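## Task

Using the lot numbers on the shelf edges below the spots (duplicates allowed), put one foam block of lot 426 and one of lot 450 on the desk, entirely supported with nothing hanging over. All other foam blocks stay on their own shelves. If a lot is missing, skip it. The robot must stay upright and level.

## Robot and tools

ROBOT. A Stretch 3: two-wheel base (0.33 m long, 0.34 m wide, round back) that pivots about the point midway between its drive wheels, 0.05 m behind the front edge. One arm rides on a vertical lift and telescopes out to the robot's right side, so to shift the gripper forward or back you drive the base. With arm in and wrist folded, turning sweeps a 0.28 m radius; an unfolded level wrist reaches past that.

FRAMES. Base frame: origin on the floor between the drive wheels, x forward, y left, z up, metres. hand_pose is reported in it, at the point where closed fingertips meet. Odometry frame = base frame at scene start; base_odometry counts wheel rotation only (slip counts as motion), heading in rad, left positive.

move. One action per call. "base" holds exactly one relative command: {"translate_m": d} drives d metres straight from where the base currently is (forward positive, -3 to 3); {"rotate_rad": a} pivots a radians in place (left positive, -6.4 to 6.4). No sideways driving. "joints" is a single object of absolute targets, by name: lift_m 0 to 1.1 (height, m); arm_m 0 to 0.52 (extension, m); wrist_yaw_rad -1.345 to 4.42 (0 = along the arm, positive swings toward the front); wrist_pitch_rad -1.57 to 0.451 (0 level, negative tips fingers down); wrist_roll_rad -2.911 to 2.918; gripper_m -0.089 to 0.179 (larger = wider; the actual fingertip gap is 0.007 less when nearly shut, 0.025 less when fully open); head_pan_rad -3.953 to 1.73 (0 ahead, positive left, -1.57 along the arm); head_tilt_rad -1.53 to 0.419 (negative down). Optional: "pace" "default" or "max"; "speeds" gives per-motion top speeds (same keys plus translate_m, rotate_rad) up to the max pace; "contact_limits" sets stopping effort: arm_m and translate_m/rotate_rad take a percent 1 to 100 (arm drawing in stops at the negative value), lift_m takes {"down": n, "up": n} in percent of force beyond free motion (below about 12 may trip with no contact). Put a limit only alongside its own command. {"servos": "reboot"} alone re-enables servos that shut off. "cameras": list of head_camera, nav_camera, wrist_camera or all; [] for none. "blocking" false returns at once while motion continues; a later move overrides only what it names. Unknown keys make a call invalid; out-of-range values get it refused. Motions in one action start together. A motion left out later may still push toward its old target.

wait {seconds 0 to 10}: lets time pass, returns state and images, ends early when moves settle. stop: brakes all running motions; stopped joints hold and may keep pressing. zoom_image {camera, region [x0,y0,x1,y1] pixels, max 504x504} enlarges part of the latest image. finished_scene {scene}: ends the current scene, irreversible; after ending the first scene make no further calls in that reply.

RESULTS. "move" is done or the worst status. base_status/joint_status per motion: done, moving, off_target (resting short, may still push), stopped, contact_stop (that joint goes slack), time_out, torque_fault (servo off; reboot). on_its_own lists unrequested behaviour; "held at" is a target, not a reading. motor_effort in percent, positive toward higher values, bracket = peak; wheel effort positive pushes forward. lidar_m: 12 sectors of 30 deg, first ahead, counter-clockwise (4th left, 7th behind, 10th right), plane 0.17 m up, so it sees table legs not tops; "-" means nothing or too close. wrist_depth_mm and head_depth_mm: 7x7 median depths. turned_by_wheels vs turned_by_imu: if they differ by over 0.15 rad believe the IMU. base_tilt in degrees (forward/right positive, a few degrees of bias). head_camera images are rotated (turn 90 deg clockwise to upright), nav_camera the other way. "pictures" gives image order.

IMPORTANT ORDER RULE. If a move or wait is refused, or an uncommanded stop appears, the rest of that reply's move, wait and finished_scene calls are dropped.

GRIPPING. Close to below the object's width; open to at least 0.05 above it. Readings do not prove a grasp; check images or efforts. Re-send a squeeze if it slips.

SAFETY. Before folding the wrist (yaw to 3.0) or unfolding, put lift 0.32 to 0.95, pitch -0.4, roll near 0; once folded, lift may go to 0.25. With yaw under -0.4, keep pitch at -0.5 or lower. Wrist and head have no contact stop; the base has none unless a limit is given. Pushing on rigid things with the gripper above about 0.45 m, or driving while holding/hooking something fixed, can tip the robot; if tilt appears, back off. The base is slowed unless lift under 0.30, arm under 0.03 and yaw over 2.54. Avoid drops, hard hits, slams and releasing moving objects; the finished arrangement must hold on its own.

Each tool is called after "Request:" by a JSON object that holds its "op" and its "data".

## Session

Request:
{"op": "move", "data": {"joints": {"head_tilt_rad": -0.25}, "cameras": ["nav_camera"], "pace": "max"}}

Request:
{"op": "move", "data": {"joints": {"head_pan_rad": -1.57, "head_tilt_rad": -0.35}, "cameras": ["head_camera","nav_camera"], "pace": "max"}}

Request:
{"op": "move", "data": {"joints": {"head_pan_rad": -3.14, "head_tilt_rad": -0.35}, "cameras": ["head_camera","nav_camera"], "pace": "max"}}

Request:
{"op": "move", "data": {"joints": {"head_pan_rad": 1.5, "head_tilt_rad": -0.35}, "cameras": ["head_camera","nav_camera"], "pace": "max"}}

Scene clock: 0.70 s.
move: done
base_odometry: x=+0.000 y=+0.000 heading=+0.000
turned_by_wheels: +0.000
turned_by_imu: +0.000
base_tilt: forward=-0.4 right=-1.2
lidar_m: 0.84 0.77 0.78 0.96 1.17 1.16 1.57 1.48 1.13 1.38 3.09 1.31
head_depth_mm: 1152 1219 1295 1384 1477 1585 1585 / 1034 1089 1148 1216 1289 1365 1457 / 935 976 1028 1081 1141 1207 1284 / 854 889 933 972 1027 1080 1136 / 786 818 852 889 926 971 1018 / 731 756 785 814 845 886 924 / 684 701 727 750 782 814 852
base_status: not commanded
joint_positions: lift_m=+0.306 arm_m=+0.001 wrist_yaw_rad=+2.853 wrist_pitch_rad=-0.337 wrist_roll_rad=+0.000 gripper_m=+0.037 head_pan_rad=+0.000 head_tilt_rad=-0.250
joint_status: all done
measured_speeds: all 0
motor_effort: left_wheel=-0.1(0.5) right_wheel=+0.2(0.8) lift_m=+26.5(27.3) arm_m=-7.0(7.7) wrist_yaw_rad=-1.1(1.2) wrist_pitch_rad=+2.1(2.1) wrist_roll_rad=+0.0(0.3) gripper_m=+0.5(1.0) head_pan_rad=+0.1(0.6) head_tilt_rad=-3.1(6.2)
hand_pose: x=+0.0453 y=+0.0786 z=+0.3376 quat_wxyz=(+0.218, +0.707, +0.017, +0.673) (m; base frame)
wrist_depth_mm: 134 - - - - - - / 136 - - - - - - / 145 - - - - - - / 155 187 872 873 825 - - / 169 180 722 670 668 673 666 / 581 193 126 557 129 571 567 / 502 205 312 495 484 489 493
pictures: nav_camera (sideways)
camera_calibration:
nav_camera: T_world_to_cam=[[0.22147, 0.0170401, 0.975018, -1.22739], [0.0136225, -0.999804, 0.014379, 0.0313268], [0.975072, 0.0100976, -0.221659, 0.235776], [0, 0, 0, 1]] pos_world=[0.0415052, 0.0498547, 1.24854]

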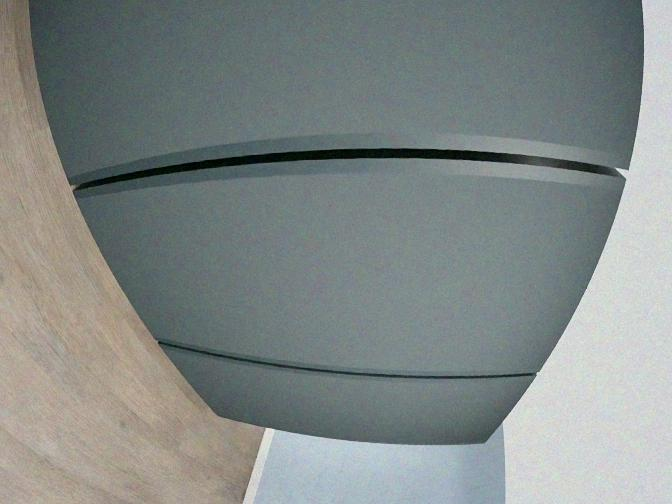

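Scene clock: 2.77 s.
move: done
base_odometry: x=+0.000 y=+0.000 heading=+0.000
turned_by_wheels: +0.000
turned_by_imu: +0.000
base_tilt: forward=-0.3 right=-1.3
lidar_m: 0.85 0.77 0.78 0.96 1.17 1.16 1.57 1.48 1.13 1.38 3.10 1.31
head_depth_mm: 1501 1557 1613 1646 1212 943 1321 / 1644 1706 1790 1797 1199 1701 1481 / 1823 1911 1997 1957 1194 1735 1475 / 2054 2150 2234 1982 1346 1794 1466 / 2356 2483 2598 1929 2185 1851 1452 / 2711 2892 3088 2948 2541 1844 1453 / 2729 2900 3008 3158 2519 1838 1445
base_status: not commanded
joint_positions: lift_m=+0.306 arm_m=+0.001 wrist_yaw_rad=+2.853 wrist_pitch_rad=-0.337 wrist_roll_rad=+0.000 gripper_m=+0.037 head_pan_rad=-1.578 head_tilt_rad=-0.354
joint_status: all done
measured_speeds: translate_m=+0.000 rotate_rad=+0.000 lift_m=+0.000 arm_m=+0.000 wrist_yaw_rad=+0.000 wrist_pitch_rad=+0.000 wrist_roll_rad=+0.000 head_pan_rad=+0.024 head_tilt_rad=+0.000
motor_effort: left_wheel=-0.3(0.5) right_wheel=+0.8(1.2) lift_m=+26.0(27.2) arm_m=-12.8(12.8) wrist_yaw_rad=-0.7(2.2) wrist_pitch_rad=+2.1(2.2) wrist_roll_rad=+0.1(0.3) gripper_m=+0.7(0.9) head_pan_rad=+3.0(5.7) head_tilt_rad=+1.1(5.8)
hand_pose: x=+0.0453 y=+0.0786 z=+0.3376 quat_wxyz=(+0.218, +0.707, +0.017, +0.673) (m; base frame)
wrist_depth_mm: 133 - - - - - - / 137 - - - - - - / 144 - - - - - - / 156 186 864 871 829 - - / 170 181 723 668 673 684 658 / 575 193 126 562 129 574 575 / 504 204 313 495 480 495 487
pictures: head_camera (sideways), nav_camera (sideways)
camera_calibration:
head_camera: T_world_to_cam=[[-0.0440497, 0.296637, -0.953974, 1.25728], [0.99718, -0.04502, -0.0600436, 0.0717187], [-0.060759, -0.953929, -0.293817, 0.338391], [0, 0, 0, 1]] pos_world=[0.0044266, -0.0469243, 1.30314]
nav_camera: T_world_to_cam=[[0.0146785, -0.321485, 0.946801, -1.1893], [-0.999887, -0.0076674, 0.012898, 0.039518], [0.00311298, -0.946884, -0.321561, 0.371708], [0, 0, 0, 1]] pos_world=[0.0558135, -0.0300745, 1.24505]

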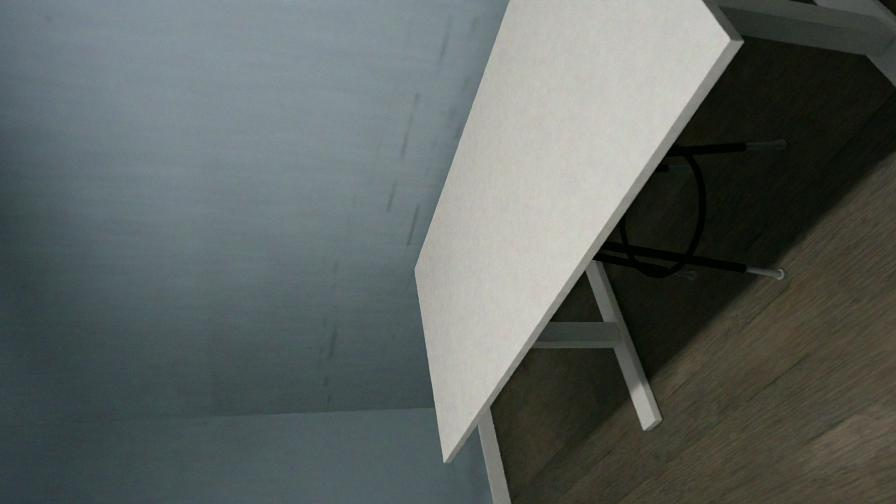

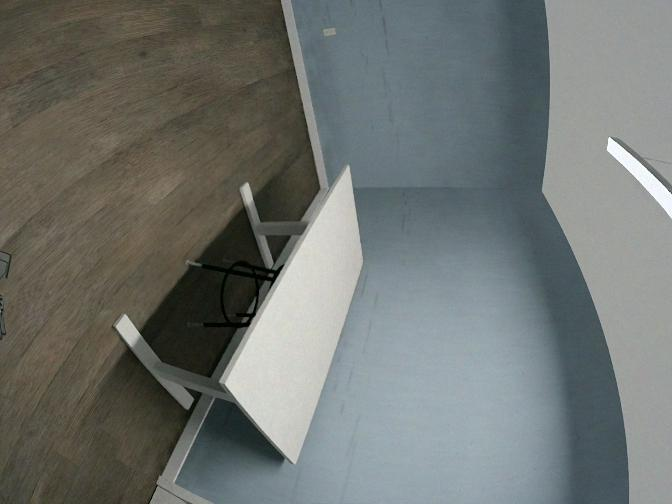

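Scene clock: 4.83 s.
move: done
base_odometry: x=+0.000 y=+0.000 heading=+0.000
turned_by_wheels: +0.000
turned_by_imu: +0.000
base_tilt: forward=-0.4 right=-1.4
lidar_m: 0.84 0.77 0.78 0.96 1.17 1.17 1.57 1.48 1.13 1.37 3.10 1.31
head_depth_mm: 1544 1596 1702 1716 1597 1747 1448 / 1412 1494 1626 1750 1785 1780 1478 / 1791 1870 1578 1680 1742 1781 1480 / 1683 1763 1894 2011 2186 1871 1452 / 1558 1621 1742 1832 1984 1878 1455 / 1421 1491 1576 1653 1768 1792 1453 / 1328 1392 1466 1539 1608 1700 1448
base_status: not commanded
joint_positions: lift_m=+0.306 arm_m=+0.001 wrist_yaw_rad=+2.853 wrist_pitch_rad=-0.337 wrist_roll_rad=+0.000 gripper_m=+0.037 head_pan_rad=-3.148 head_tilt_rad=-0.351
joint_status: all done
measured_speeds: translate_m=+0.000 rotate_rad=+0.000 lift_m=+0.000 arm_m=+0.000 wrist_yaw_rad=+0.000 wrist_pitch_rad=+0.000 wrist_roll_rad=+0.000 head_pan_rad=+0.024 head_tilt_rad=+0.000
motor_effort: left_wheel=-0.4(0.8) right_wheel=+0.8(1.5) lift_m=+26.6(27.1) arm_m=-12.2(13.0) wrist_yaw_rad=+0.3(1.9) wrist_pitch_rad=+2.0(2.2) wrist_roll_rad=+0.2(0.3) gripper_m=+0.0(0.9) head_pan_rad=+3.0(5.8) head_tilt_rad=+4.3(6.2)
hand_pose: x=+0.0453 y=+0.0786 z=+0.3376 quat_wxyz=(+0.218, +0.707, +0.017, +0.673) (m; base frame)
wrist_depth_mm: 133 - - - - - - / 136 - - - - - - / 144 - - - - - - / 156 186 867 871 820 - - / 169 180 738 673 667 681 657 / 571 194 126 567 129 569 576 / 507 205 316 498 482 490 490
pictures: head_camera (sideways), nav_camera (sideways)
camera_calibration:
head_camera: T_world_to_cam=[[0.29459, 0.0443855, -0.954592, 1.25602], [-0.0442788, -0.997214, -0.0600319, 0.0780957], [-0.954597, 0.0599531, -0.291804, 0.341214], [0, 0, 0, 1]] pos_world=[-0.0408319, 0.00167212, 1.30324]
nav_camera: T_world_to_cam=[[-0.319378, -0.0149261, 0.94751, -1.18823], [-0.00847446, 0.999881, 0.0128946, 0.0334525], [-0.947589, -0.00391139, -0.319467, 0.374773], [0, 0, 0, 1]] pos_world=[-0.0240816, -0.0497182, 1.24516]

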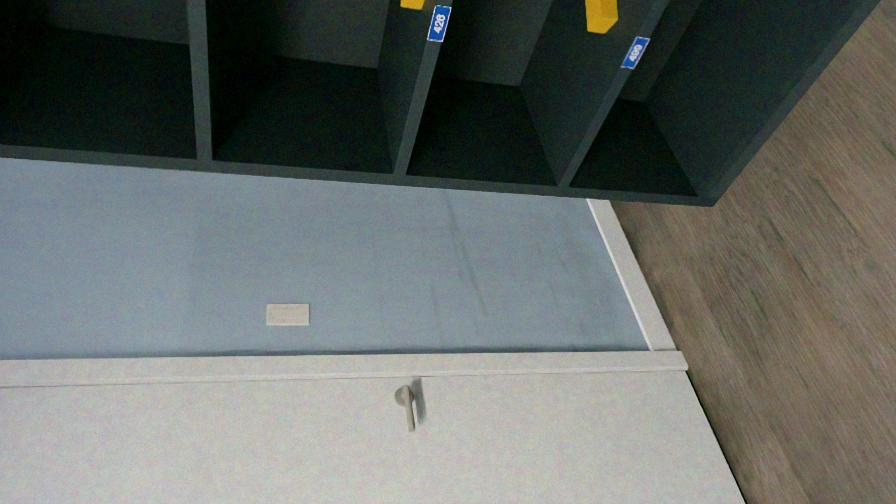

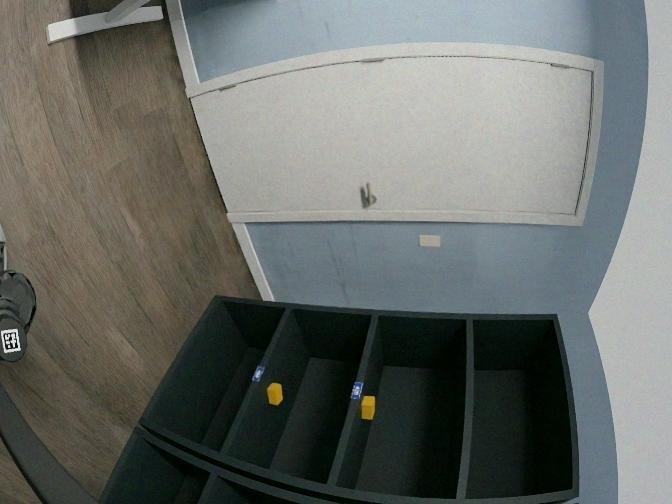

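Scene clock: 8.00 s.
move: done
base_odometry: x=+0.000 y=+0.000 heading=+0.000
turned_by_wheels: +0.000
turned_by_imu: +0.000
base_tilt: forward=-0.2 right=-1.3
lidar_m: 0.84 0.77 0.78 0.96 1.17 1.16 1.57 1.48 1.13 1.38 3.09 1.31
head_depth_mm: 720 746 774 803 839 872 911 / 784 817 848 887 927 972 1017 / 870 897 943 990 1036 1098 1150 / 955 1005 1055 1113 1171 1257 1328 / 1071 1133 1199 1272 1354 1460 1454 / 1159 1211 1302 1388 1468 1583 1458 / 1293 1349 1509 1549 1531 1727 1412
base_status: not commanded
joint_positions: lift_m=+0.306 arm_m=+0.001 wrist_yaw_rad=+2.853 wrist_pitch_rad=-0.337 wrist_roll_rad=+0.000 gripper_m=+0.037 head_pan_rad=+1.508 head_tilt_rad=-0.350
joint_status: all done
measured_speeds: translate_m=+0.000 rotate_rad=+0.000 lift_m=+0.000 arm_m=+0.000 wrist_yaw_rad=+0.000 wrist_pitch_rad=+0.000 wrist_roll_rad=+0.000 head_pan_rad=-0.024 head_tilt_rad=+0.000
motor_effort: left_wheel=-0.3(0.7) right_wheel=+0.8(1.3) lift_m=+26.2(27.4) arm_m=-11.8(12.8) wrist_yaw_rad=-0.7(2.2) wrist_pitch_rad=+2.0(2.1) wrist_roll_rad=+0.1(0.3) gripper_m=+0.8(1.2) head_pan_rad=-3.4(6.4) head_tilt_rad=+4.5(9.2)
hand_pose: x=+0.0453 y=+0.0786 z=+0.3376 quat_wxyz=(+0.218, +0.707, +0.017, +0.673) (m; base frame)
wrist_depth_mm: 133 - - - - - - / 136 - - - - - - / 145 - - - - - - / 156 186 876 866 812 - - / 169 180 735 663 662 691 665 / 570 193 126 562 129 578 569 / 506 205 313 494 487 494 492
pictures: head_camera (sideways), nav_camera (sideways)
camera_calibration:
head_camera: T_world_to_cam=[[0.027861, -0.295202, -0.955028, 1.25825], [-0.993169, 0.100121, -0.0599213, 0.0837213], [0.113307, 0.950174, -0.290396, 0.332883], [0, 0, 0, 1]] pos_world=[0.0103755, 0.0467585, 1.30335]
nav_camera: T_world_to_cam=[[0.00287125, 0.318419, 0.947946, -1.19072], [0.99879, -0.0474558, 0.0129153, 0.0272408], [0.049098, 0.946762, -0.31817, 0.367032], [0, 0, 0, 1]] pos_world=[-0.0418096, 0.0329485, 1.24517]

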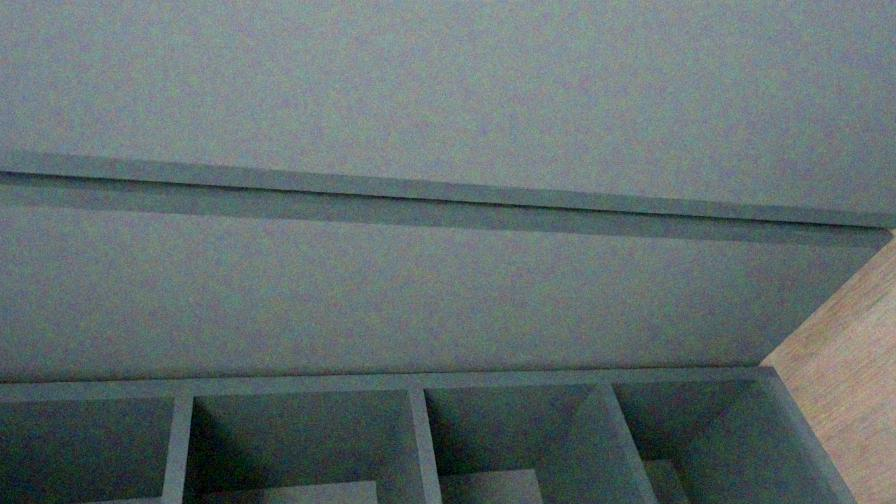

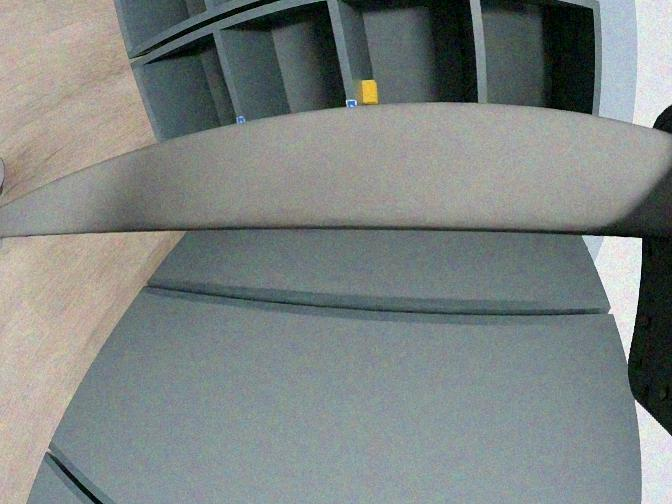

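Request:
{"op": "move", "data": {"joints": {"head_pan_rad": -3.55, "head_tilt_rad": -0.38}, "cameras": ["head_camera"], "pace": "max"}}

Request:
{"op": "zoom_image", "data": {"camera": "head_camera", "region": [330, 100, 680, 300]}}

Request:
{"op": "zoom_image", "data": {"camera": "head_camera", "region": [330, 300, 680, 504]}}

Scene clock: 19.60 s.
move: done
base_odometry: x=+0.000 y=+0.000 heading=+0.000
turned_by_wheels: +0.000
turned_by_imu: +0.000
base_tilt: forward=-0.3 right=-1.3
lidar_m: 0.84 0.77 0.78 0.96 1.18 1.17 1.57 1.48 1.13 1.38 3.10 1.31
head_depth_mm: 995 1012 1065 1157 1367 1605 1367 / 1392 1435 1544 1220 1309 1357 1400 / 1460 1524 1614 1736 1570 1728 1434 / 1526 1598 1704 1828 1564 1707 1432 / 1595 1682 1757 1898 1753 1706 1433 / 1432 1477 1549 1660 1725 1729 1423 / 1332 1776 1889 1987 2114 1786 1414
base_status: not commanded
joint_positions: lift_m=+0.306 arm_m=+0.001 wrist_yaw_rad=+2.853 wrist_pitch_rad=-0.337 wrist_roll_rad=+0.000 gripper_m=+0.037 head_pan_rad=-3.558 head_tilt_rad=-0.380
joint_status: all done
measured_speeds: translate_m=+0.000 rotate_rad=+0.000 lift_m=+0.000 arm_m=+0.000 wrist_yaw_rad=+0.000 wrist_pitch_rad=+0.000 wrist_roll_rad=+0.000 head_pan_rad=+0.024 head_tilt_rad=+0.000
motor_effort: left_wheel=-0.6(0.6) right_wheel=+0.6(1.4) lift_m=+27.0(27.0) arm_m=-11.6(12.6) wrist_yaw_rad=-0.4(1.9) wrist_pitch_rad=+2.0(2.1) wrist_roll_rad=+0.0(0.4) gripper_m=+0.1(0.9) head_pan_rad=+3.7(4.8) head_tilt_rad=-3.9(9.5)
hand_pose: x=+0.0453 y=+0.0786 z=+0.3376 quat_wxyz=(+0.218, +0.707, +0.017, +0.673) (m; base frame)
wrist_depth_mm: 134 - - - - - - / 136 - - - - - - / 144 - - - - - - / 156 186 868 861 816 - - / 170 180 736 671 671 686 659 / 576 193 126 567 128 579 568 / 507 205 314 498 482 490 490
pictures: head_camera (sideways)
camera_calibration:
head_camera: T_world_to_cam=[[0.3126, -0.0876703, -0.94583, 1.2445], [-0.436646, -0.897555, -0.0611171, 0.0818207], [-0.843577, 0.432098, -0.318856, 0.375725], [0, 0, 0, 1]] pos_world=[-0.0363521, 0.0201946, 1.30189]

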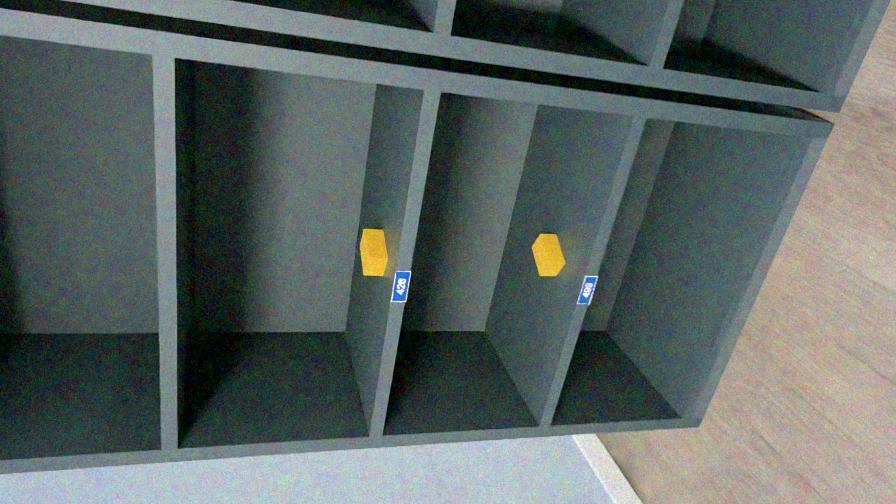

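Scaled by 1.440 from the camera's 896x504 image, which has a finer 1280x720 frame.

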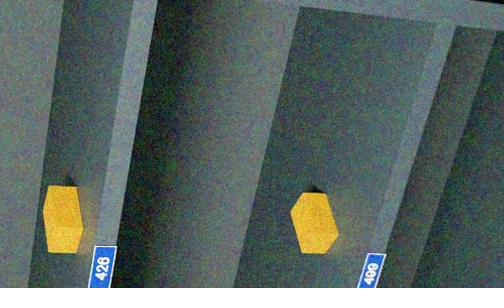

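Scaled by 1.440 from the camera's 896x504 image, which has a finer 1280x720 frame.

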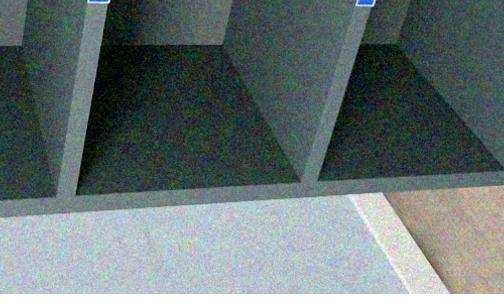

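Request:
{"op": "zoom_image", "data": {"camera": "head_camera", "region": [360, 250, 440, 320]}}

Request:
{"op": "move", "data": {"joints": {"head_pan_rad": -3.93, "head_tilt_rad": -0.38}, "cameras": ["head_camera"], "pace": "max"}}

Request:
{"op": "zoom_image", "data": {"camera": "head_camera", "region": [330, 100, 730, 300]}}

Scaled by 6.300 from the camera's 896x504 image, which has a finer 1280x720 frame.

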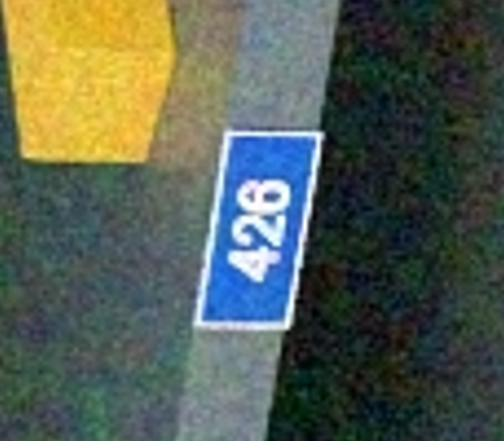

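Scene clock: 27.37 s.
move: done
base_odometry: x=+0.000 y=+0.000 heading=+0.000
turned_by_wheels: +0.000
turned_by_imu: +0.000
base_tilt: forward=-0.3 right=-1.2
lidar_m: 0.85 0.77 0.78 0.96 1.17 1.16 1.57 1.48 1.13 1.37 3.09 1.31
head_depth_mm: - - - - - - - / - - - - - - - / 1359 1444 1518 1639 1576 1706 - / 1151 1106 1493 1322 1405 1640 1432 / 1051 1109 1231 1292 1316 1413 1431 / 1398 1479 1561 1674 1539 1689 1419 / 1416 1510 1572 1694 1460 1686 1408
base_status: not commanded
joint_positions: lift_m=+0.306 arm_m=+0.001 wrist_yaw_rad=+2.853 wrist_pitch_rad=-0.337 wrist_roll_rad=+0.000 gripper_m=+0.037 head_pan_rad=-3.934 head_tilt_rad=-0.380
joint_status: all done
measured_speeds: all 0
motor_effort: left_wheel=-0.5(0.6) right_wheel=+1.0(1.0) lift_m=+26.2(27.1) arm_m=-11.7(12.0) wrist_yaw_rad=+0.5(1.3) wrist_pitch_rad=+2.1(2.1) wrist_roll_rad=-0.1(0.3) gripper_m=+0.4(1.2) head_pan_rad=-2.4(5.5) head_tilt_rad=-3.4(6.3)
hand_pose: x=+0.0453 y=+0.0786 z=+0.3376 quat_wxyz=(+0.218, +0.707, +0.017, +0.673) (m; base frame)
wrist_depth_mm: 133 - - - - - - / 136 - - - - - - / 145 - - - - - - / 155 186 882 858 822 - - / 170 181 724 664 661 696 656 / 573 193 126 560 129 577 569 / 506 205 313 496 481 493 491
pictures: head_camera (sideways)
camera_calibration:
head_camera: T_world_to_cam=[[0.258716, -0.196637, -0.945727, 1.24471], [-0.73585, -0.674384, -0.0610822, 0.0836589], [-0.625772, 0.711716, -0.319169, 0.374809], [0, 0, 0, 1]] pos_world=[-0.0259206, 0.0344167, 1.30189]

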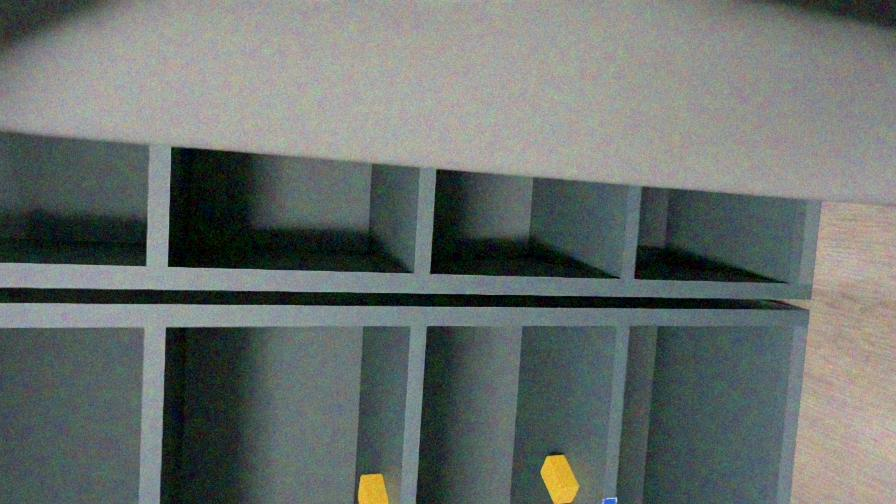

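Scaled by 1.260 from the camera's 896x504 image, which has a finer 1280x720 frame.

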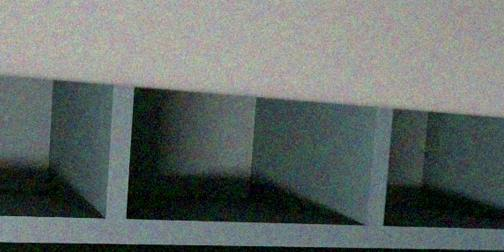

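Request:
{"op": "move", "data": {"joints": {"head_pan_rad": 1.73, "head_tilt_rad": -0.42}, "cameras": ["head_camera","nav_camera"], "pace": "max"}}

Request:
{"op": "zoom_image", "data": {"camera": "nav_camera", "region": [200, 60, 420, 200]}}

Request:
{"op": "zoom_image", "data": {"camera": "head_camera", "region": [300, 300, 750, 504]}}

Scene clock: 35.90 s.
move: done
base_odometry: x=+0.000 y=+0.000 heading=+0.000
turned_by_wheels: +0.000
turned_by_imu: +0.000
base_tilt: forward=-0.3 right=-1.2
lidar_m: 0.84 0.77 0.78 0.96 1.18 1.16 1.57 1.48 1.13 1.37 3.09 1.31
head_depth_mm: 909 936 967 1005 1049 1080 1125 / 1040 1073 1116 1164 1214 1267 1316 / 1146 1217 1296 1366 1452 1546 1390 / 1324 1366 1411 1561 1582 1651 1384 / 1432 1537 1581 1774 1611 1609 1374 / 1391 1493 1550 - - - - / - - - - - - -
base_status: not commanded
joint_positions: lift_m=+0.306 arm_m=+0.001 wrist_yaw_rad=+2.853 wrist_pitch_rad=-0.337 wrist_roll_rad=+0.000 gripper_m=+0.037 head_pan_rad=+1.790 head_tilt_rad=-0.421
joint_status: all done
joint sent to its limit — head_pan_rad, upper limit.
measured_speeds: all 0
motor_effort: left_wheel=-0.3(0.7) right_wheel=+0.4(1.4) lift_m=+26.6(26.9) arm_m=-10.8(11.8) wrist_yaw_rad=-0.8(1.5) wrist_pitch_rad=+2.0(2.1) wrist_roll_rad=-0.1(0.4) gripper_m=+0.6(0.9) head_pan_rad=+25.6(39.1) head_tilt_rad=-2.9(6.2)
hand_pose: x=+0.0453 y=+0.0786 z=+0.3376 quat_wxyz=(+0.218, +0.707, +0.017, +0.673) (m; base frame)
wrist_depth_mm: 133 - - - - - - / 136 - - - - - - / 145 - - - - - - / 156 185 867 864 818 - - / 169 180 737 671 662 679 657 / 567 193 126 561 129 578 569 / 505 205 313 501 482 496 491
pictures: head_camera (sideways), nav_camera (sideways)
camera_calibration:
head_camera: T_world_to_cam=[[0.123505, -0.341158, -0.931857, 1.22744], [-0.980861, -0.18441, -0.0624865, 0.08692], [-0.150526, 0.92174, -0.357404, 0.421647], [0, 0, 0, 1]] pos_world=[-0.00286977, 0.0461306, 1.29993]
nav_camera: T_world_to_cam=[[-0.100341, 0.371486, 0.923001, -1.1575], [0.972381, 0.233094, 0.0118941, 0.0287437], [-0.210728, 0.898702, -0.384615, 0.455118], [0, 0, 0, 1]] pos_world=[-0.048188, 0.0142787, 1.24307]

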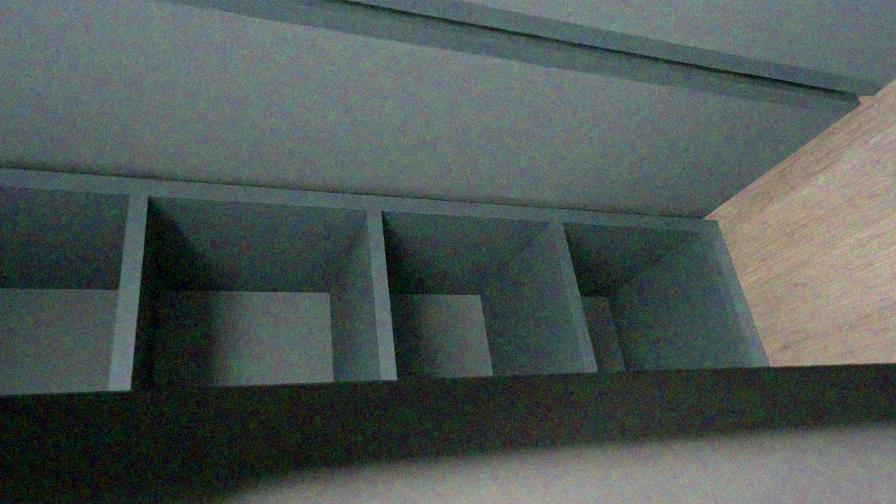

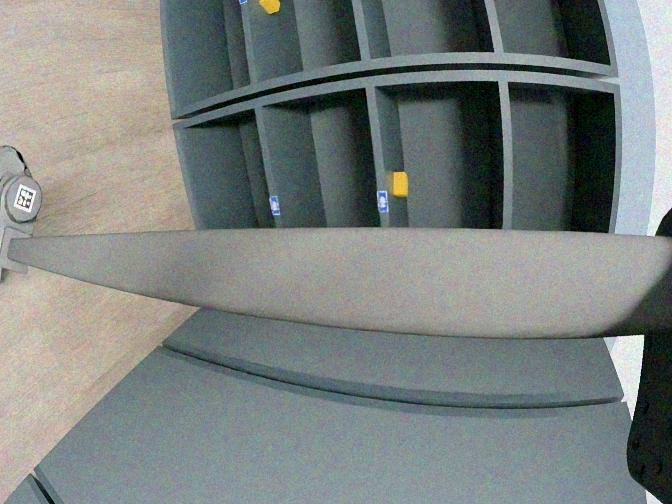

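Scaled by 2.291 from the camera's 672x504 image, which has a finer 792x594 frame.

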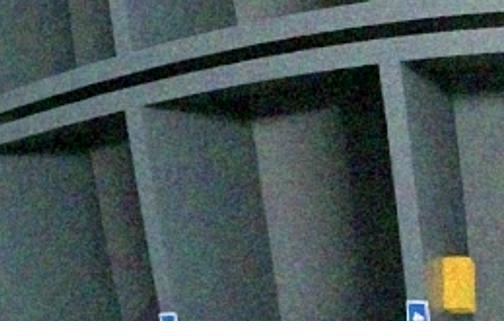

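Scaled by 1.120 from the camera's 896x504 image, which has a finer 1280x720 frame.

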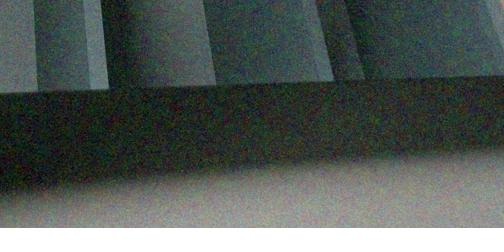

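Request:
{"op": "zoom_image", "data": {"camera": "nav_camera", "region": [365, 165, 415, 215]}}

Request:
{"op": "zoom_image", "data": {"camera": "nav_camera", "region": [250, 180, 300, 230]}}

Scaled by 10.080 from the camera's 672x504 image, which has a finer 792x594 frame.

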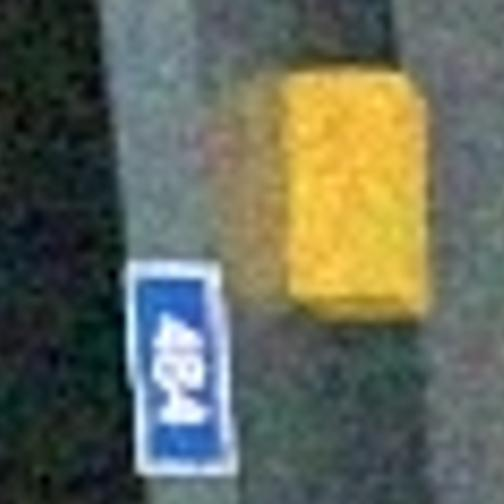

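Scaled by 10.080 from the camera's 672x504 image, which has a finer 792x594 frame.

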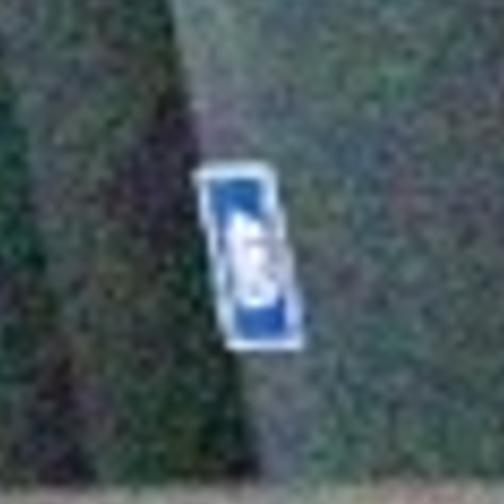

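Request:
{"op": "move", "data": {"base": {"rotate_rad": -0.12}, "joints": {"lift_m": 0.28, "head_pan_rad": -1.57, "wrist_yaw_rad": 3.0}, "pace": "max", "cameras": []}}

Request:
{"op": "move", "data": {"base": {"translate_m": -0.856}, "pace": "max", "cameras": []}}

Request:
{"op": "move", "data": {"base": {"rotate_rad": -2.332}, "joints": {"lift_m": 0.93, "wrist_pitch_rad": -0.4}, "pace": "max", "cameras": []}}

Request:
{"op": "move", "data": {"joints": {"wrist_yaw_rad": 0.0, "gripper_m": 0.179}, "pace": "max", "cameras": []}}

Request:
{"op": "move", "data": {"joints": {"wrist_pitch_rad": 0.0}, "pace": "max", "cameras": ["wrist_camera", "head_camera"]}}

Scene clock: 88.63 s.
move: done
base_odometry: x=+0.000 y=+0.000 heading=-0.120
turned_by_wheels: -0.120
turned_by_imu: -0.118
base_tilt: forward=-0.3 right=-1.3
lidar_m: 0.90 0.77 0.77 0.89 1.40 1.16 1.57 1.48 1.13 1.33 2.98 1.57
head_depth_mm: 1376 1444 1514 1545 1200 1701 1410 / 1495 1568 1651 1659 1069 1342 1379 / 1628 1712 1800 1633 1067 1684 1387 / 1779 1871 1999 1619 1240 1668 1379 / 1950 2074 2259 1597 2010 1664 1374 / 2178 2357 2551 1581 2175 1706 1367 / 2485 2697 2929 2007 2276 1708 1365
base_status: done
joint_positions: lift_m=+0.280 arm_m=+0.001 wrist_yaw_rad=+2.997 wrist_pitch_rad=-0.338 wrist_roll_rad=+0.000 gripper_m=+0.037 head_pan_rad=-1.578 head_tilt_rad=-0.421
joint_status: all done
measured_speeds: translate_m=+0.000 rotate_rad=+0.000 lift_m=+0.000 arm_m=+0.000 wrist_yaw_rad=+0.000 wrist_pitch_rad=+0.000 wrist_roll_rad=+0.000 head_pan_rad=+0.024 head_tilt_rad=+0.000
motor_effort: left_wheel=+5.9(12.6) right_wheel=-9.9(14.1) lift_m=+29.5(30.1) arm_m=-11.0(12.0) wrist_yaw_rad=+1.7(7.6) wrist_pitch_rad=+2.2(2.4) wrist_roll_rad=-0.1(0.3) gripper_m=+0.6(1.1) head_pan_rad=+3.3(5.5) head_tilt_rad=+3.1(3.3)
hand_pose: x=+0.0124 y=+0.0857 z=+0.3109 quat_wxyz=(+0.169, +0.703, +0.069, +0.687) (m; base frame)
wrist_depth_mm: - 135 - - - - - / - 144 - - - - - / - 155 - - - - - / 824 172 746 811 813 773 - / 665 616 192 627 625 639 648 / 554 532 128 532 129 537 541 / 471 484 239 295 451 465 461
pictures: none
No camera images: "cameras" was empty.

Scene clock: 92.83 s.
move: done
base_odometry: x=-0.850 y=+0.102 heading=-0.120
turned_by_wheels: +0.000
turned_by_imu: +0.000
base_tilt: forward=-0.3 right=-1.2
lidar_m: 1.59 1.37 1.37 0.66 0.73 0.94 0.72 0.90 0.90 1.04 1.15 2.78
head_depth_mm: 817 852 896 940 997 1052 1106 / 879 919 965 1024 1098 1160 1242 / 979 1036 1097 1163 1238 1316 1346 / 1079 1140 1221 1304 1398 1507 1386 / 1195 1277 1369 1441 1583 1643 1375 / 1332 1445 1549 1574 1829 1707 1369 / 1521 1654 1796 1554 1201 1339 1368
base_status: done
joint_positions: lift_m=+0.280 arm_m=+0.001 wrist_yaw_rad=+2.998 wrist_pitch_rad=-0.338 wrist_roll_rad=+0.000 gripper_m=+0.037 head_pan_rad=-1.570 head_tilt_rad=-0.420
joint_status: not commanded
measured_speeds: all 0
motor_effort: left_wheel=-1.0(13.7) right_wheel=-5.6(15.6) lift_m=+27.2(29.8) arm_m=-11.6(12.1) wrist_yaw_rad=+1.8(3.1) wrist_pitch_rad=+2.2(2.4) wrist_roll_rad=+0.0(0.3) gripper_m=+0.5(1.0) head_pan_rad=+3.7(4.1) head_tilt_rad=+4.8(5.6)
hand_pose: x=+0.0123 y=+0.0858 z=+0.3109 quat_wxyz=(+0.169, +0.703, +0.069, +0.687) (m; base frame)
wrist_depth_mm: - 135 712 - - - - / - 144 704 - - - - / - 156 170 - - - - / - 170 740 823 813 797 784 / - 187 193 629 626 646 635 / 536 537 129 530 129 544 538 / 475 485 239 291 455 466 462
pictures: none
No camera images: "cameras" was empty.

Scene clock: 97.97 s.
move: done
base_odometry: x=-0.850 y=+0.102 heading=-2.451
turned_by_wheels: -2.332
turned_by_imu: -2.294
base_tilt: forward=-0.5 right=-1.3
lidar_m: 0.89 0.94 1.15 2.35 1.87 1.41 1.37 1.37 0.67 1.00 0.72 0.92
head_depth_mm: 481 878 941 905 649 999 - / 489 879 949 896 641 1044 881 / 498 884 951 884 636 1037 849 / 508 887 953 873 666 1031 843 / 519 891 952 863 662 1026 843 / 530 895 960 852 654 1020 836 / 545 895 966 840 649 1016 813
base_status: done
joint_positions: lift_m=+0.930 arm_m=+0.001 wrist_yaw_rad=+2.998 wrist_pitch_rad=-0.413 wrist_roll_rad=+0.000 gripper_m=+0.037 head_pan_rad=-1.570 head_tilt_rad=-0.419
joint_status: all done
measured_speeds: all 0
motor_effort: left_wheel=+5.4(13.2) right_wheel=-9.3(15.2) lift_m=+26.7(33.6) arm_m=-11.5(13.1) wrist_yaw_rad=+2.1(3.0) wrist_pitch_rad=+2.0(4.0) wrist_roll_rad=+0.2(0.4) gripper_m=+0.1(0.9) head_pan_rad=+2.6(3.8) head_tilt_rad=+2.3(5.3)
hand_pose: x=+0.0110 y=+0.0771 z=+0.9438 quat_wxyz=(+0.195, +0.700, +0.095, +0.680) (m; base frame)
wrist_depth_mm: - 137 - - - - - / - 147 - - - - - / - 161 - - - - - / - 182 - - - - - / - - 205 - - - - / - - 128 - 128 - - / - - 263 - - - -
pictures: none
No camera images: "cameras" was empty.

Scene clock: 99.93 s.
move: done
base_odometry: x=-0.850 y=+0.102 heading=-2.451
turned_by_wheels: +0.000
turned_by_imu: +0.000
base_tilt: forward=-0.3 right=-1.2
lidar_m: 0.90 0.94 1.15 2.35 1.87 1.41 1.37 1.37 0.66 1.00 0.72 0.92
head_depth_mm: 481 876 943 909 650 1006 - / 490 885 949 898 642 1050 803 / 498 882 950 884 637 1077 - / 508 889 951 870 669 1070 - / 520 890 957 861 660 1028 797 / 532 894 962 850 655 1017 766 / 544 898 963 840 649 1014 811
base_status: not commanded
joint_positions: lift_m=+0.930 arm_m=+0.001 wrist_yaw_rad=+0.003 wrist_pitch_rad=-0.413 wrist_roll_rad=+0.000 gripper_m=+0.179 head_pan_rad=-1.570 head_tilt_rad=-0.419
joint_status: all done
measured_speeds: all 0
motor_effort: left_wheel=+5.1(5.9) right_wheel=-9.4(10.6) lift_m=+23.7(26.4) arm_m=-9.7(11.7) wrist_yaw_rad=-2.9(7.8) wrist_pitch_rad=+2.0(2.1) wrist_roll_rad=+0.1(0.3) gripper_m=+0.7(85.0) head_pan_rad=+1.8(2.9) head_tilt_rad=+0.9(2.7)
hand_pose: x=-0.0208 y=-0.3705 z=+0.9437 quat_wxyz=(+0.693, +0.146, -0.691, -0.144) (m; base frame)
wrist_depth_mm: - - - 353 - - - / - - 302 299 - - - / - - - - - - - / - - - - - - - / - 142 - - - - - / - 126 - - - - - / 118 - - - - - 105
pictures: none
No camera images: "cameras" was empty.

Scene clock: 100.90 s.
move: done
base_odometry: x=-0.850 y=+0.102 heading=-2.451
turned_by_wheels: +0.000
turned_by_imu: +0.000
base_tilt: forward=-0.3 right=-1.3
lidar_m: 0.90 0.94 1.15 2.35 1.87 1.41 1.37 1.37 0.67 1.00 0.72 0.91
head_depth_mm: 480 880 942 906 647 999 - / 488 882 947 893 611 970 852 / 498 884 950 885 638 1118 - / 508 883 952 873 668 1115 - / 520 893 953 862 662 1019 814 / 532 893 957 853 621 951 816 / 544 894 957 843 649 1015 809
base_status: not commanded
joint_positions: lift_m=+0.930 arm_m=+0.001 wrist_yaw_rad=+0.003 wrist_pitch_rad=-0.024 wrist_roll_rad=+0.000 gripper_m=+0.179 head_pan_rad=-1.570 head_tilt_rad=-0.419
joint_status: all done
measured_speeds: all 0
motor_effort: left_wheel=+5.5(6.1) right_wheel=-9.4(10.0) lift_m=+25.5(26.0) arm_m=-9.2(10.0) wrist_yaw_rad=-3.7(4.7) wrist_pitch_rad=+4.1(4.9) wrist_roll_rad=+0.0(0.3) gripper_m=+0.9(1.0) head_pan_rad=+1.9(2.5) head_tilt_rad=+1.0(2.1)
hand_pose: x=-0.0207 y=-0.4011 z=+1.0384 quat_wxyz=(+0.707, +0.010, -0.707, -0.008) (m; base frame)
wrist_depth_mm: - - - - - 661 - / - - - - - - - / - - - - - 707 - / - - - 423 - - - / - 142 335 330 - - - / - 126 - - - - - / - - - - - - 105
pictures: head_camera (sideways), wrist_camera
camera_calibration:
head_camera: T_world_to_cam=[[-0.0466466, 0.358397, -0.932403, 1.22912], [0.997519, -0.0325466, -0.0624145, 0.0747761], [-0.0527157, -0.933002, -0.35599, 0.419194], [0, 0, 0, 1]] pos_world=[0.00484167, -0.0469693, 1.29993]
wrist_camera: T_world_to_cam=[[-0.998851, -0.0470151, -0.00928321, -0.0232693], [-0.00150436, 0.224377, -0.974501, 1.13438], [0.0478992, -0.973368, -0.22419, 0.00948449], [0, 0, 0, 1]] pos_world=[-0.0219904, -0.246392, 1.10737]

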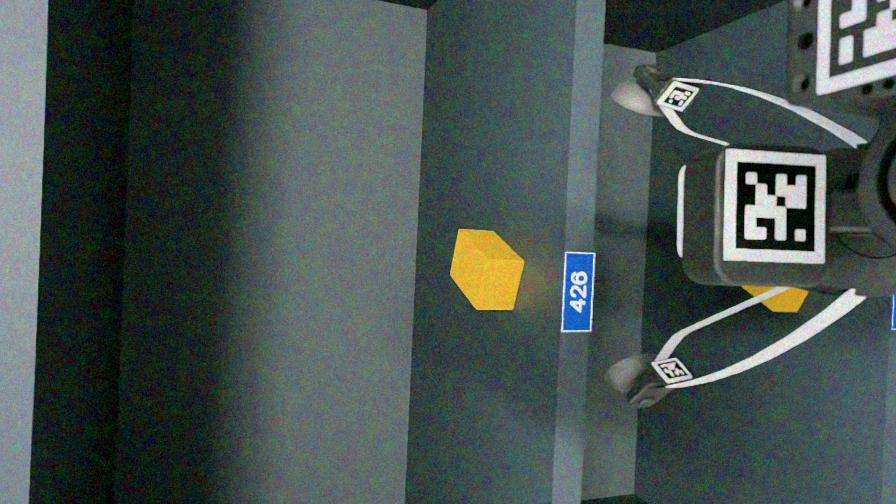

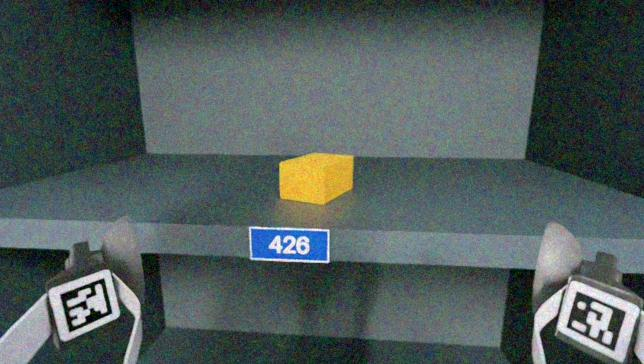

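Request:
{"op": "zoom_image", "data": {"camera": "wrist_camera", "region": [266, 140, 366, 210]}}

Scaled by 5.040.

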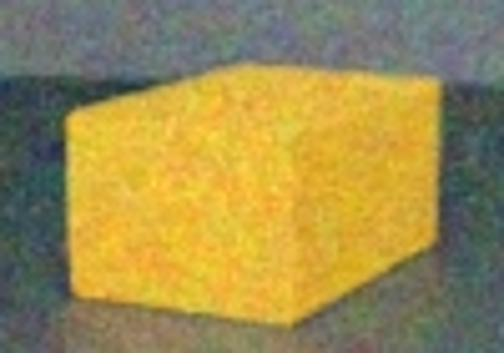

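Request:
{"op": "move", "data": {"base": {"translate_m": 0.125}, "joints": {"wrist_yaw_rad": -0.39, "lift_m": 0.918, "arm_m": 0.12}, "pace": "max", "cameras": ["wrist_camera"]}}

Scene clock: 125.53 s.
move: done
base_odometry: x=-0.946 y=+0.022 heading=-2.451
turned_by_wheels: +0.000
turned_by_imu: +0.000
base_tilt: forward=-0.3 right=-1.2
lidar_m: 0.77 0.81 1.11 1.62 2.04 1.53 1.49 0.76 0.75 1.01 0.65 0.79
head_depth_mm: 482 882 944 906 598 - 833 / 491 886 950 894 610 - - / 499 890 954 883 359 - - / 511 890 955 870 597 1025 286 / 522 897 966 859 660 1025 818 / 533 897 962 852 655 1012 814 / 548 871 895 812 649 947 809
base_status: done
joint_positions: lift_m=+0.918 arm_m=+0.120 wrist_yaw_rad=-0.388 wrist_pitch_rad=-0.023 wrist_roll_rad=+0.000 gripper_m=+0.179 head_pan_rad=-1.570 head_tilt_rad=-0.419
joint_status: all done
measured_speeds: all 0
motor_effort: left_wheel=+6.0(11.2) right_wheel=+5.0(10.4) lift_m=+27.2(30.2) arm_m=+6.3(14.6) wrist_yaw_rad=-3.6(7.5) wrist_pitch_rad=+3.8(3.9) wrist_roll_rad=-0.1(0.3) gripper_m=+0.6(1.2) head_pan_rad=+1.5(2.0) head_tilt_rad=-0.2(1.3)
hand_pose: x=-0.1181 y=-0.5016 z=+1.0268 quat_wxyz=(+0.693, -0.128, -0.695, -0.144) (m; base frame)
wrist_depth_mm: - - - - 699 - - / - - - - 720 - - / - - - - 734 - - / - - - - - - - / - 142 - - - - - / - 126 213 224 - - - / - - 212 - 822 - 105
pictures: wrist_camera
camera_calibration:
wrist_camera: T_world_to_cam=[[-0.941552, 0.336741, -0.00918429, 0.0738556], [0.0833956, 0.206591, -0.974867, 1.147], [-0.32638, -0.918654, -0.222599, -0.104616], [0, 0, 0, 1]] pos_world=[-0.0602609, -0.357938, 1.09557]

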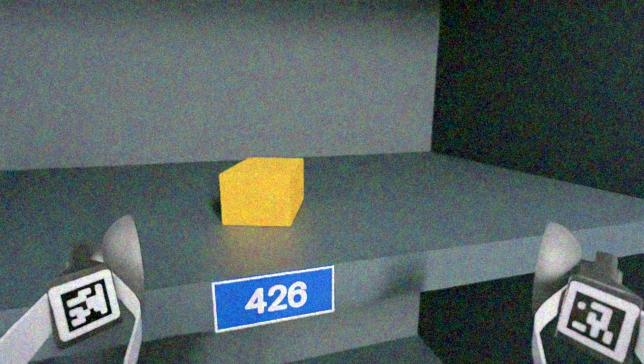

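Request:
{"op": "move", "data": {"joints": {"arm_m": 0.306}, "cameras": ["wrist_camera"]}}

Request:
{"op": "move", "data": {"joints": {"gripper_m": 0.025}, "cameras": ["wrist_camera"]}}

Request:
{"op": "move", "data": {"joints": {"lift_m": 0.965}, "cameras": ["wrist_camera"]}}

Request:
{"op": "move", "data": {"joints": {"arm_m": 0.0}, "cameras": ["wrist_camera","nav_camera"]}}

Scene clock: 138.53 s.
move: done
base_odometry: x=-0.946 y=+0.022 heading=-2.451
turned_by_wheels: +0.000
turned_by_imu: +0.000
base_tilt: forward=-0.4 right=-1.2
lidar_m: 0.77 0.81 1.11 1.62 2.04 1.54 1.49 0.76 0.75 1.01 0.65 0.79
head_depth_mm: 483 883 948 908 362 - 835 / 491 885 953 893 360 1008 828 / 500 885 955 513 415 1036 828 / 510 891 955 867 452 1031 822 / 521 892 961 858 658 1020 815 / 534 899 961 850 653 1016 810 / 548 872 896 815 648 945 811
base_status: not commanded
joint_positions: lift_m=+0.918 arm_m=+0.306 wrist_yaw_rad=-0.388 wrist_pitch_rad=-0.023 wrist_roll_rad=+0.000 gripper_m=+0.179 head_pan_rad=-1.570 head_tilt_rad=-0.419
joint_status: all done
measured_speeds: all 0
motor_effort: left_wheel=+5.6(6.1) right_wheel=+5.4(6.1) lift_m=+28.3(28.3) arm_m=+12.6(14.6) wrist_yaw_rad=-2.4(3.8) wrist_pitch_rad=+3.8(3.9) wrist_roll_rad=+0.2(0.3) gripper_m=+0.4(1.0) head_pan_rad=+0.3(1.3) head_tilt_rad=-3.2(4.2)
hand_pose: x=-0.1181 y=-0.6876 z=+1.0268 quat_wxyz=(+0.693, -0.128, -0.695, -0.144) (m; base frame)
wrist_depth_mm: - - - - - 529 - / - - - - - 552 - / - - - - - 566 - / - - - - - - - / - 143 - 157 158 - - / - 126 - 120 119 - - / 143 149 150 125 124 156 107
pictures: wrist_camera
camera_calibration:
wrist_camera: T_world_to_cam=[[-0.941522, 0.336828, -0.00916409, 0.136516], [0.0833937, 0.206584, -0.974869, 1.18543], [-0.32647, -0.918624, -0.222592, -0.275483], [0, 0, 0, 1]] pos_world=[-0.0602608, -0.543938, 1.09557]

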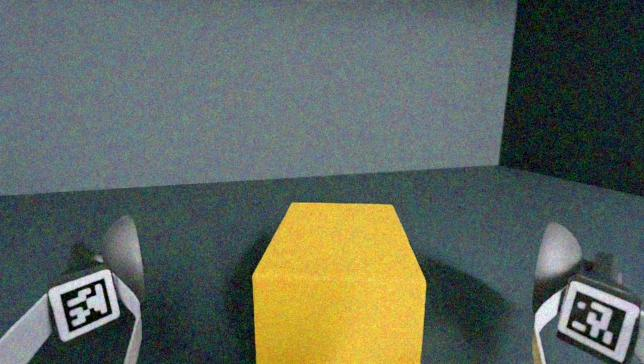

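Scene clock: 140.60 s.
move: done
base_odometry: x=-0.946 y=+0.022 heading=-2.451
turned_by_wheels: +0.000
turned_by_imu: +0.000
base_tilt: forward=-0.3 right=-1.1
lidar_m: 0.77 0.81 1.11 1.62 2.04 1.54 1.49 0.76 0.75 1.01 0.65 0.79
head_depth_mm: 484 882 943 907 361 - 835 / 491 883 951 895 360 1010 830 / 500 892 954 512 415 1042 825 / 511 892 956 866 452 1030 822 / 521 892 959 861 659 1023 817 / 534 899 962 849 653 1018 811 / 549 877 896 811 648 945 812
base_status: not commanded
joint_positions: lift_m=+0.918 arm_m=+0.306 wrist_yaw_rad=-0.389 wrist_pitch_rad=-0.023 wrist_roll_rad=+0.000 gripper_m=+0.026 head_pan_rad=-1.570 head_tilt_rad=-0.420
joint_status: all done
measured_speeds: all 0
motor_effort: left_wheel=+4.7(5.8) right_wheel=+4.2(5.8) lift_m=+26.3(30.1) arm_m=+8.6(12.7) wrist_yaw_rad=-0.2(4.0) wrist_pitch_rad=+3.8(3.9) wrist_roll_rad=+0.0(0.3) gripper_m=-14.7(87.3) head_pan_rad=-0.6(0.7) head_tilt_rad=-3.2(5.1)
hand_pose: x=-0.1183 y=-0.6875 z=+1.0268 quat_wxyz=(+0.693, -0.128, -0.695, -0.145) (m; base frame)
wrist_depth_mm: - - - - - 534 - / - - - - - 550 - / - - - - - 565 - / - - - - - - - / - - 153 157 148 - - / - - 130 130 126 - - / 156 101 150 135 132 144 163
pictures: wrist_camera
camera_calibration:
wrist_camera: T_world_to_cam=[[-0.941151, 0.337862, -0.00915003, 0.136959], [0.0836107, 0.206505, -0.974867, 1.18538], [-0.327481, -0.918262, -0.222601, -0.275278], [0, 0, 0, 1]] pos_world=[-0.0603598, -0.543839, 1.09557]

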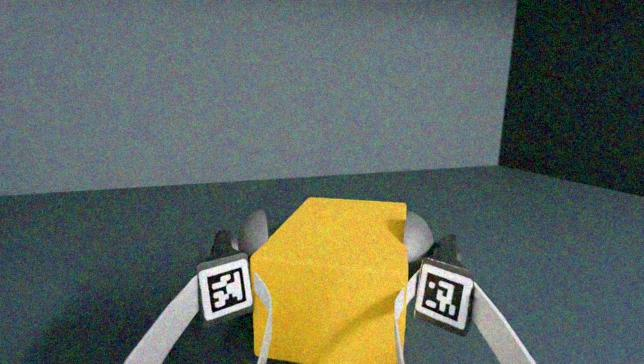

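Scene clock: 141.87 s.
move: done
base_odometry: x=-0.946 y=+0.022 heading=-2.451
turned_by_wheels: +0.000
turned_by_imu: +0.000
base_tilt: forward=-0.3 right=-1.2
lidar_m: 0.77 0.81 1.11 1.62 2.04 1.53 1.49 0.76 0.75 1.01 0.65 0.79
head_depth_mm: 484 886 950 910 - 1043 835 / 493 883 948 403 609 1045 827 / 502 887 951 404 392 1038 825 / 511 892 958 501 627 1027 818 / 524 894 958 858 661 1019 818 / 536 896 963 848 653 1016 812 / 549 873 898 815 647 945 813
base_status: not commanded
joint_positions: lift_m=+0.965 arm_m=+0.306 wrist_yaw_rad=-0.389 wrist_pitch_rad=-0.023 wrist_roll_rad=+0.000 gripper_m=+0.026 head_pan_rad=-1.570 head_tilt_rad=-0.420
joint_status: all done
measured_speeds: all 0
motor_effort: left_wheel=+4.4(5.0) right_wheel=+4.7(5.7) lift_m=+29.5(32.2) arm_m=+6.3(8.6) wrist_yaw_rad=-0.9(2.8) wrist_pitch_rad=+3.8(3.9) wrist_roll_rad=-0.1(0.3) gripper_m=-14.6(15.4) head_pan_rad=-0.7(0.8) head_tilt_rad=-3.3(4.7)
hand_pose: x=-0.1183 y=-0.6875 z=+1.0738 quat_wxyz=(+0.693, -0.128, -0.695, -0.145) (m; base frame)
wrist_depth_mm: - - - - - 525 - / - - - - - 547 - / - - - - - 563 - / - - - - - - - / - - 153 158 148 - - / - - 129 130 126 - - / - 101 - 135 129 106 -
pictures: wrist_camera
camera_calibration:
wrist_camera: T_world_to_cam=[[-0.941151, 0.337862, -0.00915003, 0.137389], [0.0836107, 0.206505, -0.974867, 1.2312], [-0.327481, -0.918262, -0.222601, -0.264816], [0, 0, 0, 1]] pos_world=[-0.0603598, -0.543839, 1.14257]

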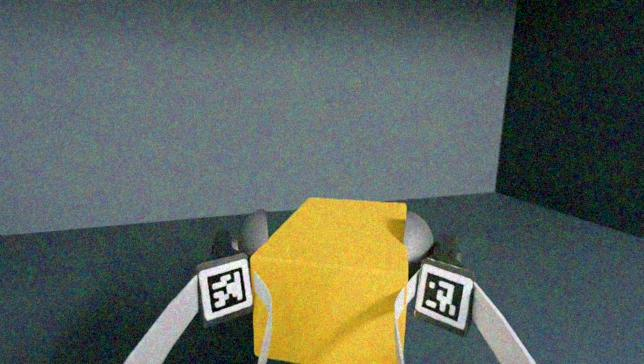

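Scene clock: 145.33 s.
move: done
base_odometry: x=-0.946 y=+0.022 heading=-2.451
turned_by_wheels: +0.000
turned_by_imu: +0.000
base_tilt: forward=-0.2 right=-1.2
lidar_m: 0.77 0.81 1.11 1.62 2.04 1.53 1.49 0.76 0.74 1.01 0.65 0.79
head_depth_mm: 485 884 946 903 410 - - / 493 883 952 891 429 - - / 502 889 953 881 635 - - / 512 892 957 870 666 1031 843 / 523 893 957 861 659 1025 813 / 535 900 964 849 653 1015 814 / 550 875 896 813 647 944 810
base_status: not commanded
joint_positions: lift_m=+0.965 arm_m=+0.001 wrist_yaw_rad=-0.389 wrist_pitch_rad=-0.023 wrist_roll_rad=+0.000 gripper_m=+0.026 head_pan_rad=-1.570 head_tilt_rad=-0.420
joint_status: all done
measured_speeds: all 0
motor_effort: left_wheel=+4.6(5.0) right_wheel=+4.8(5.5) lift_m=+25.1(30.0) arm_m=-13.0(14.5) wrist_yaw_rad=-1.1(3.2) wrist_pitch_rad=+3.7(3.9) wrist_roll_rad=-0.1(0.4) gripper_m=-14.6(15.3) head_pan_rad=-0.9(1.5) head_tilt_rad=-3.2(4.6)
hand_pose: x=-0.1183 y=-0.3821 z=+1.0738 quat_wxyz=(+0.693, -0.128, -0.695, -0.145) (m; base frame)
wrist_depth_mm: - - - - 782 - - / - - - - - - - / - - - - - - - / - - - - - - - / - - 153 158 148 - - / - - 130 130 126 - - / - 101 - 136 129 106 -
pictures: nav_camera (sideways), wrist_camera
camera_calibration:
nav_camera: T_world_to_cam=[[0.0174503, -0.38362, 0.923326, -1.15865], [-0.999786, -0.0169422, 0.0118562, 0.0408728], [0.0110949, -0.923336, -0.383834, 0.452669], [0, 0, 0, 1]] pos_world=[0.0560606, -0.0258247, 1.24308]
wrist_camera: T_world_to_cam=[[-0.941151, 0.337862, -0.00915003, 0.0342064], [0.0836107, 0.206505, -0.974867, 1.16814], [-0.327481, -0.918262, -0.222601, 0.0156209], [0, 0, 0, 1]] pos_world=[-0.0603598, -0.238439, 1.14257]

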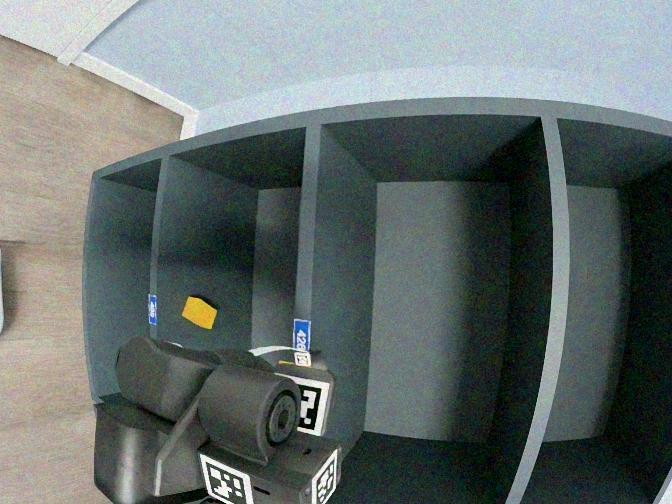

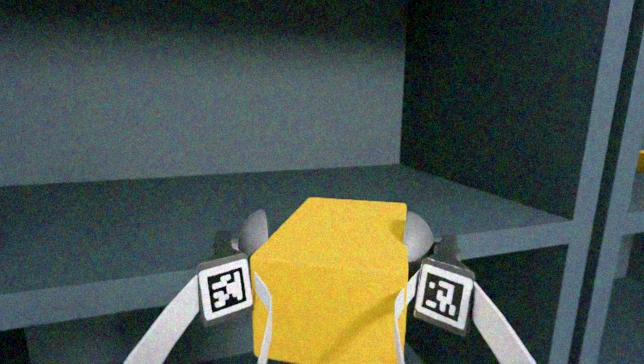

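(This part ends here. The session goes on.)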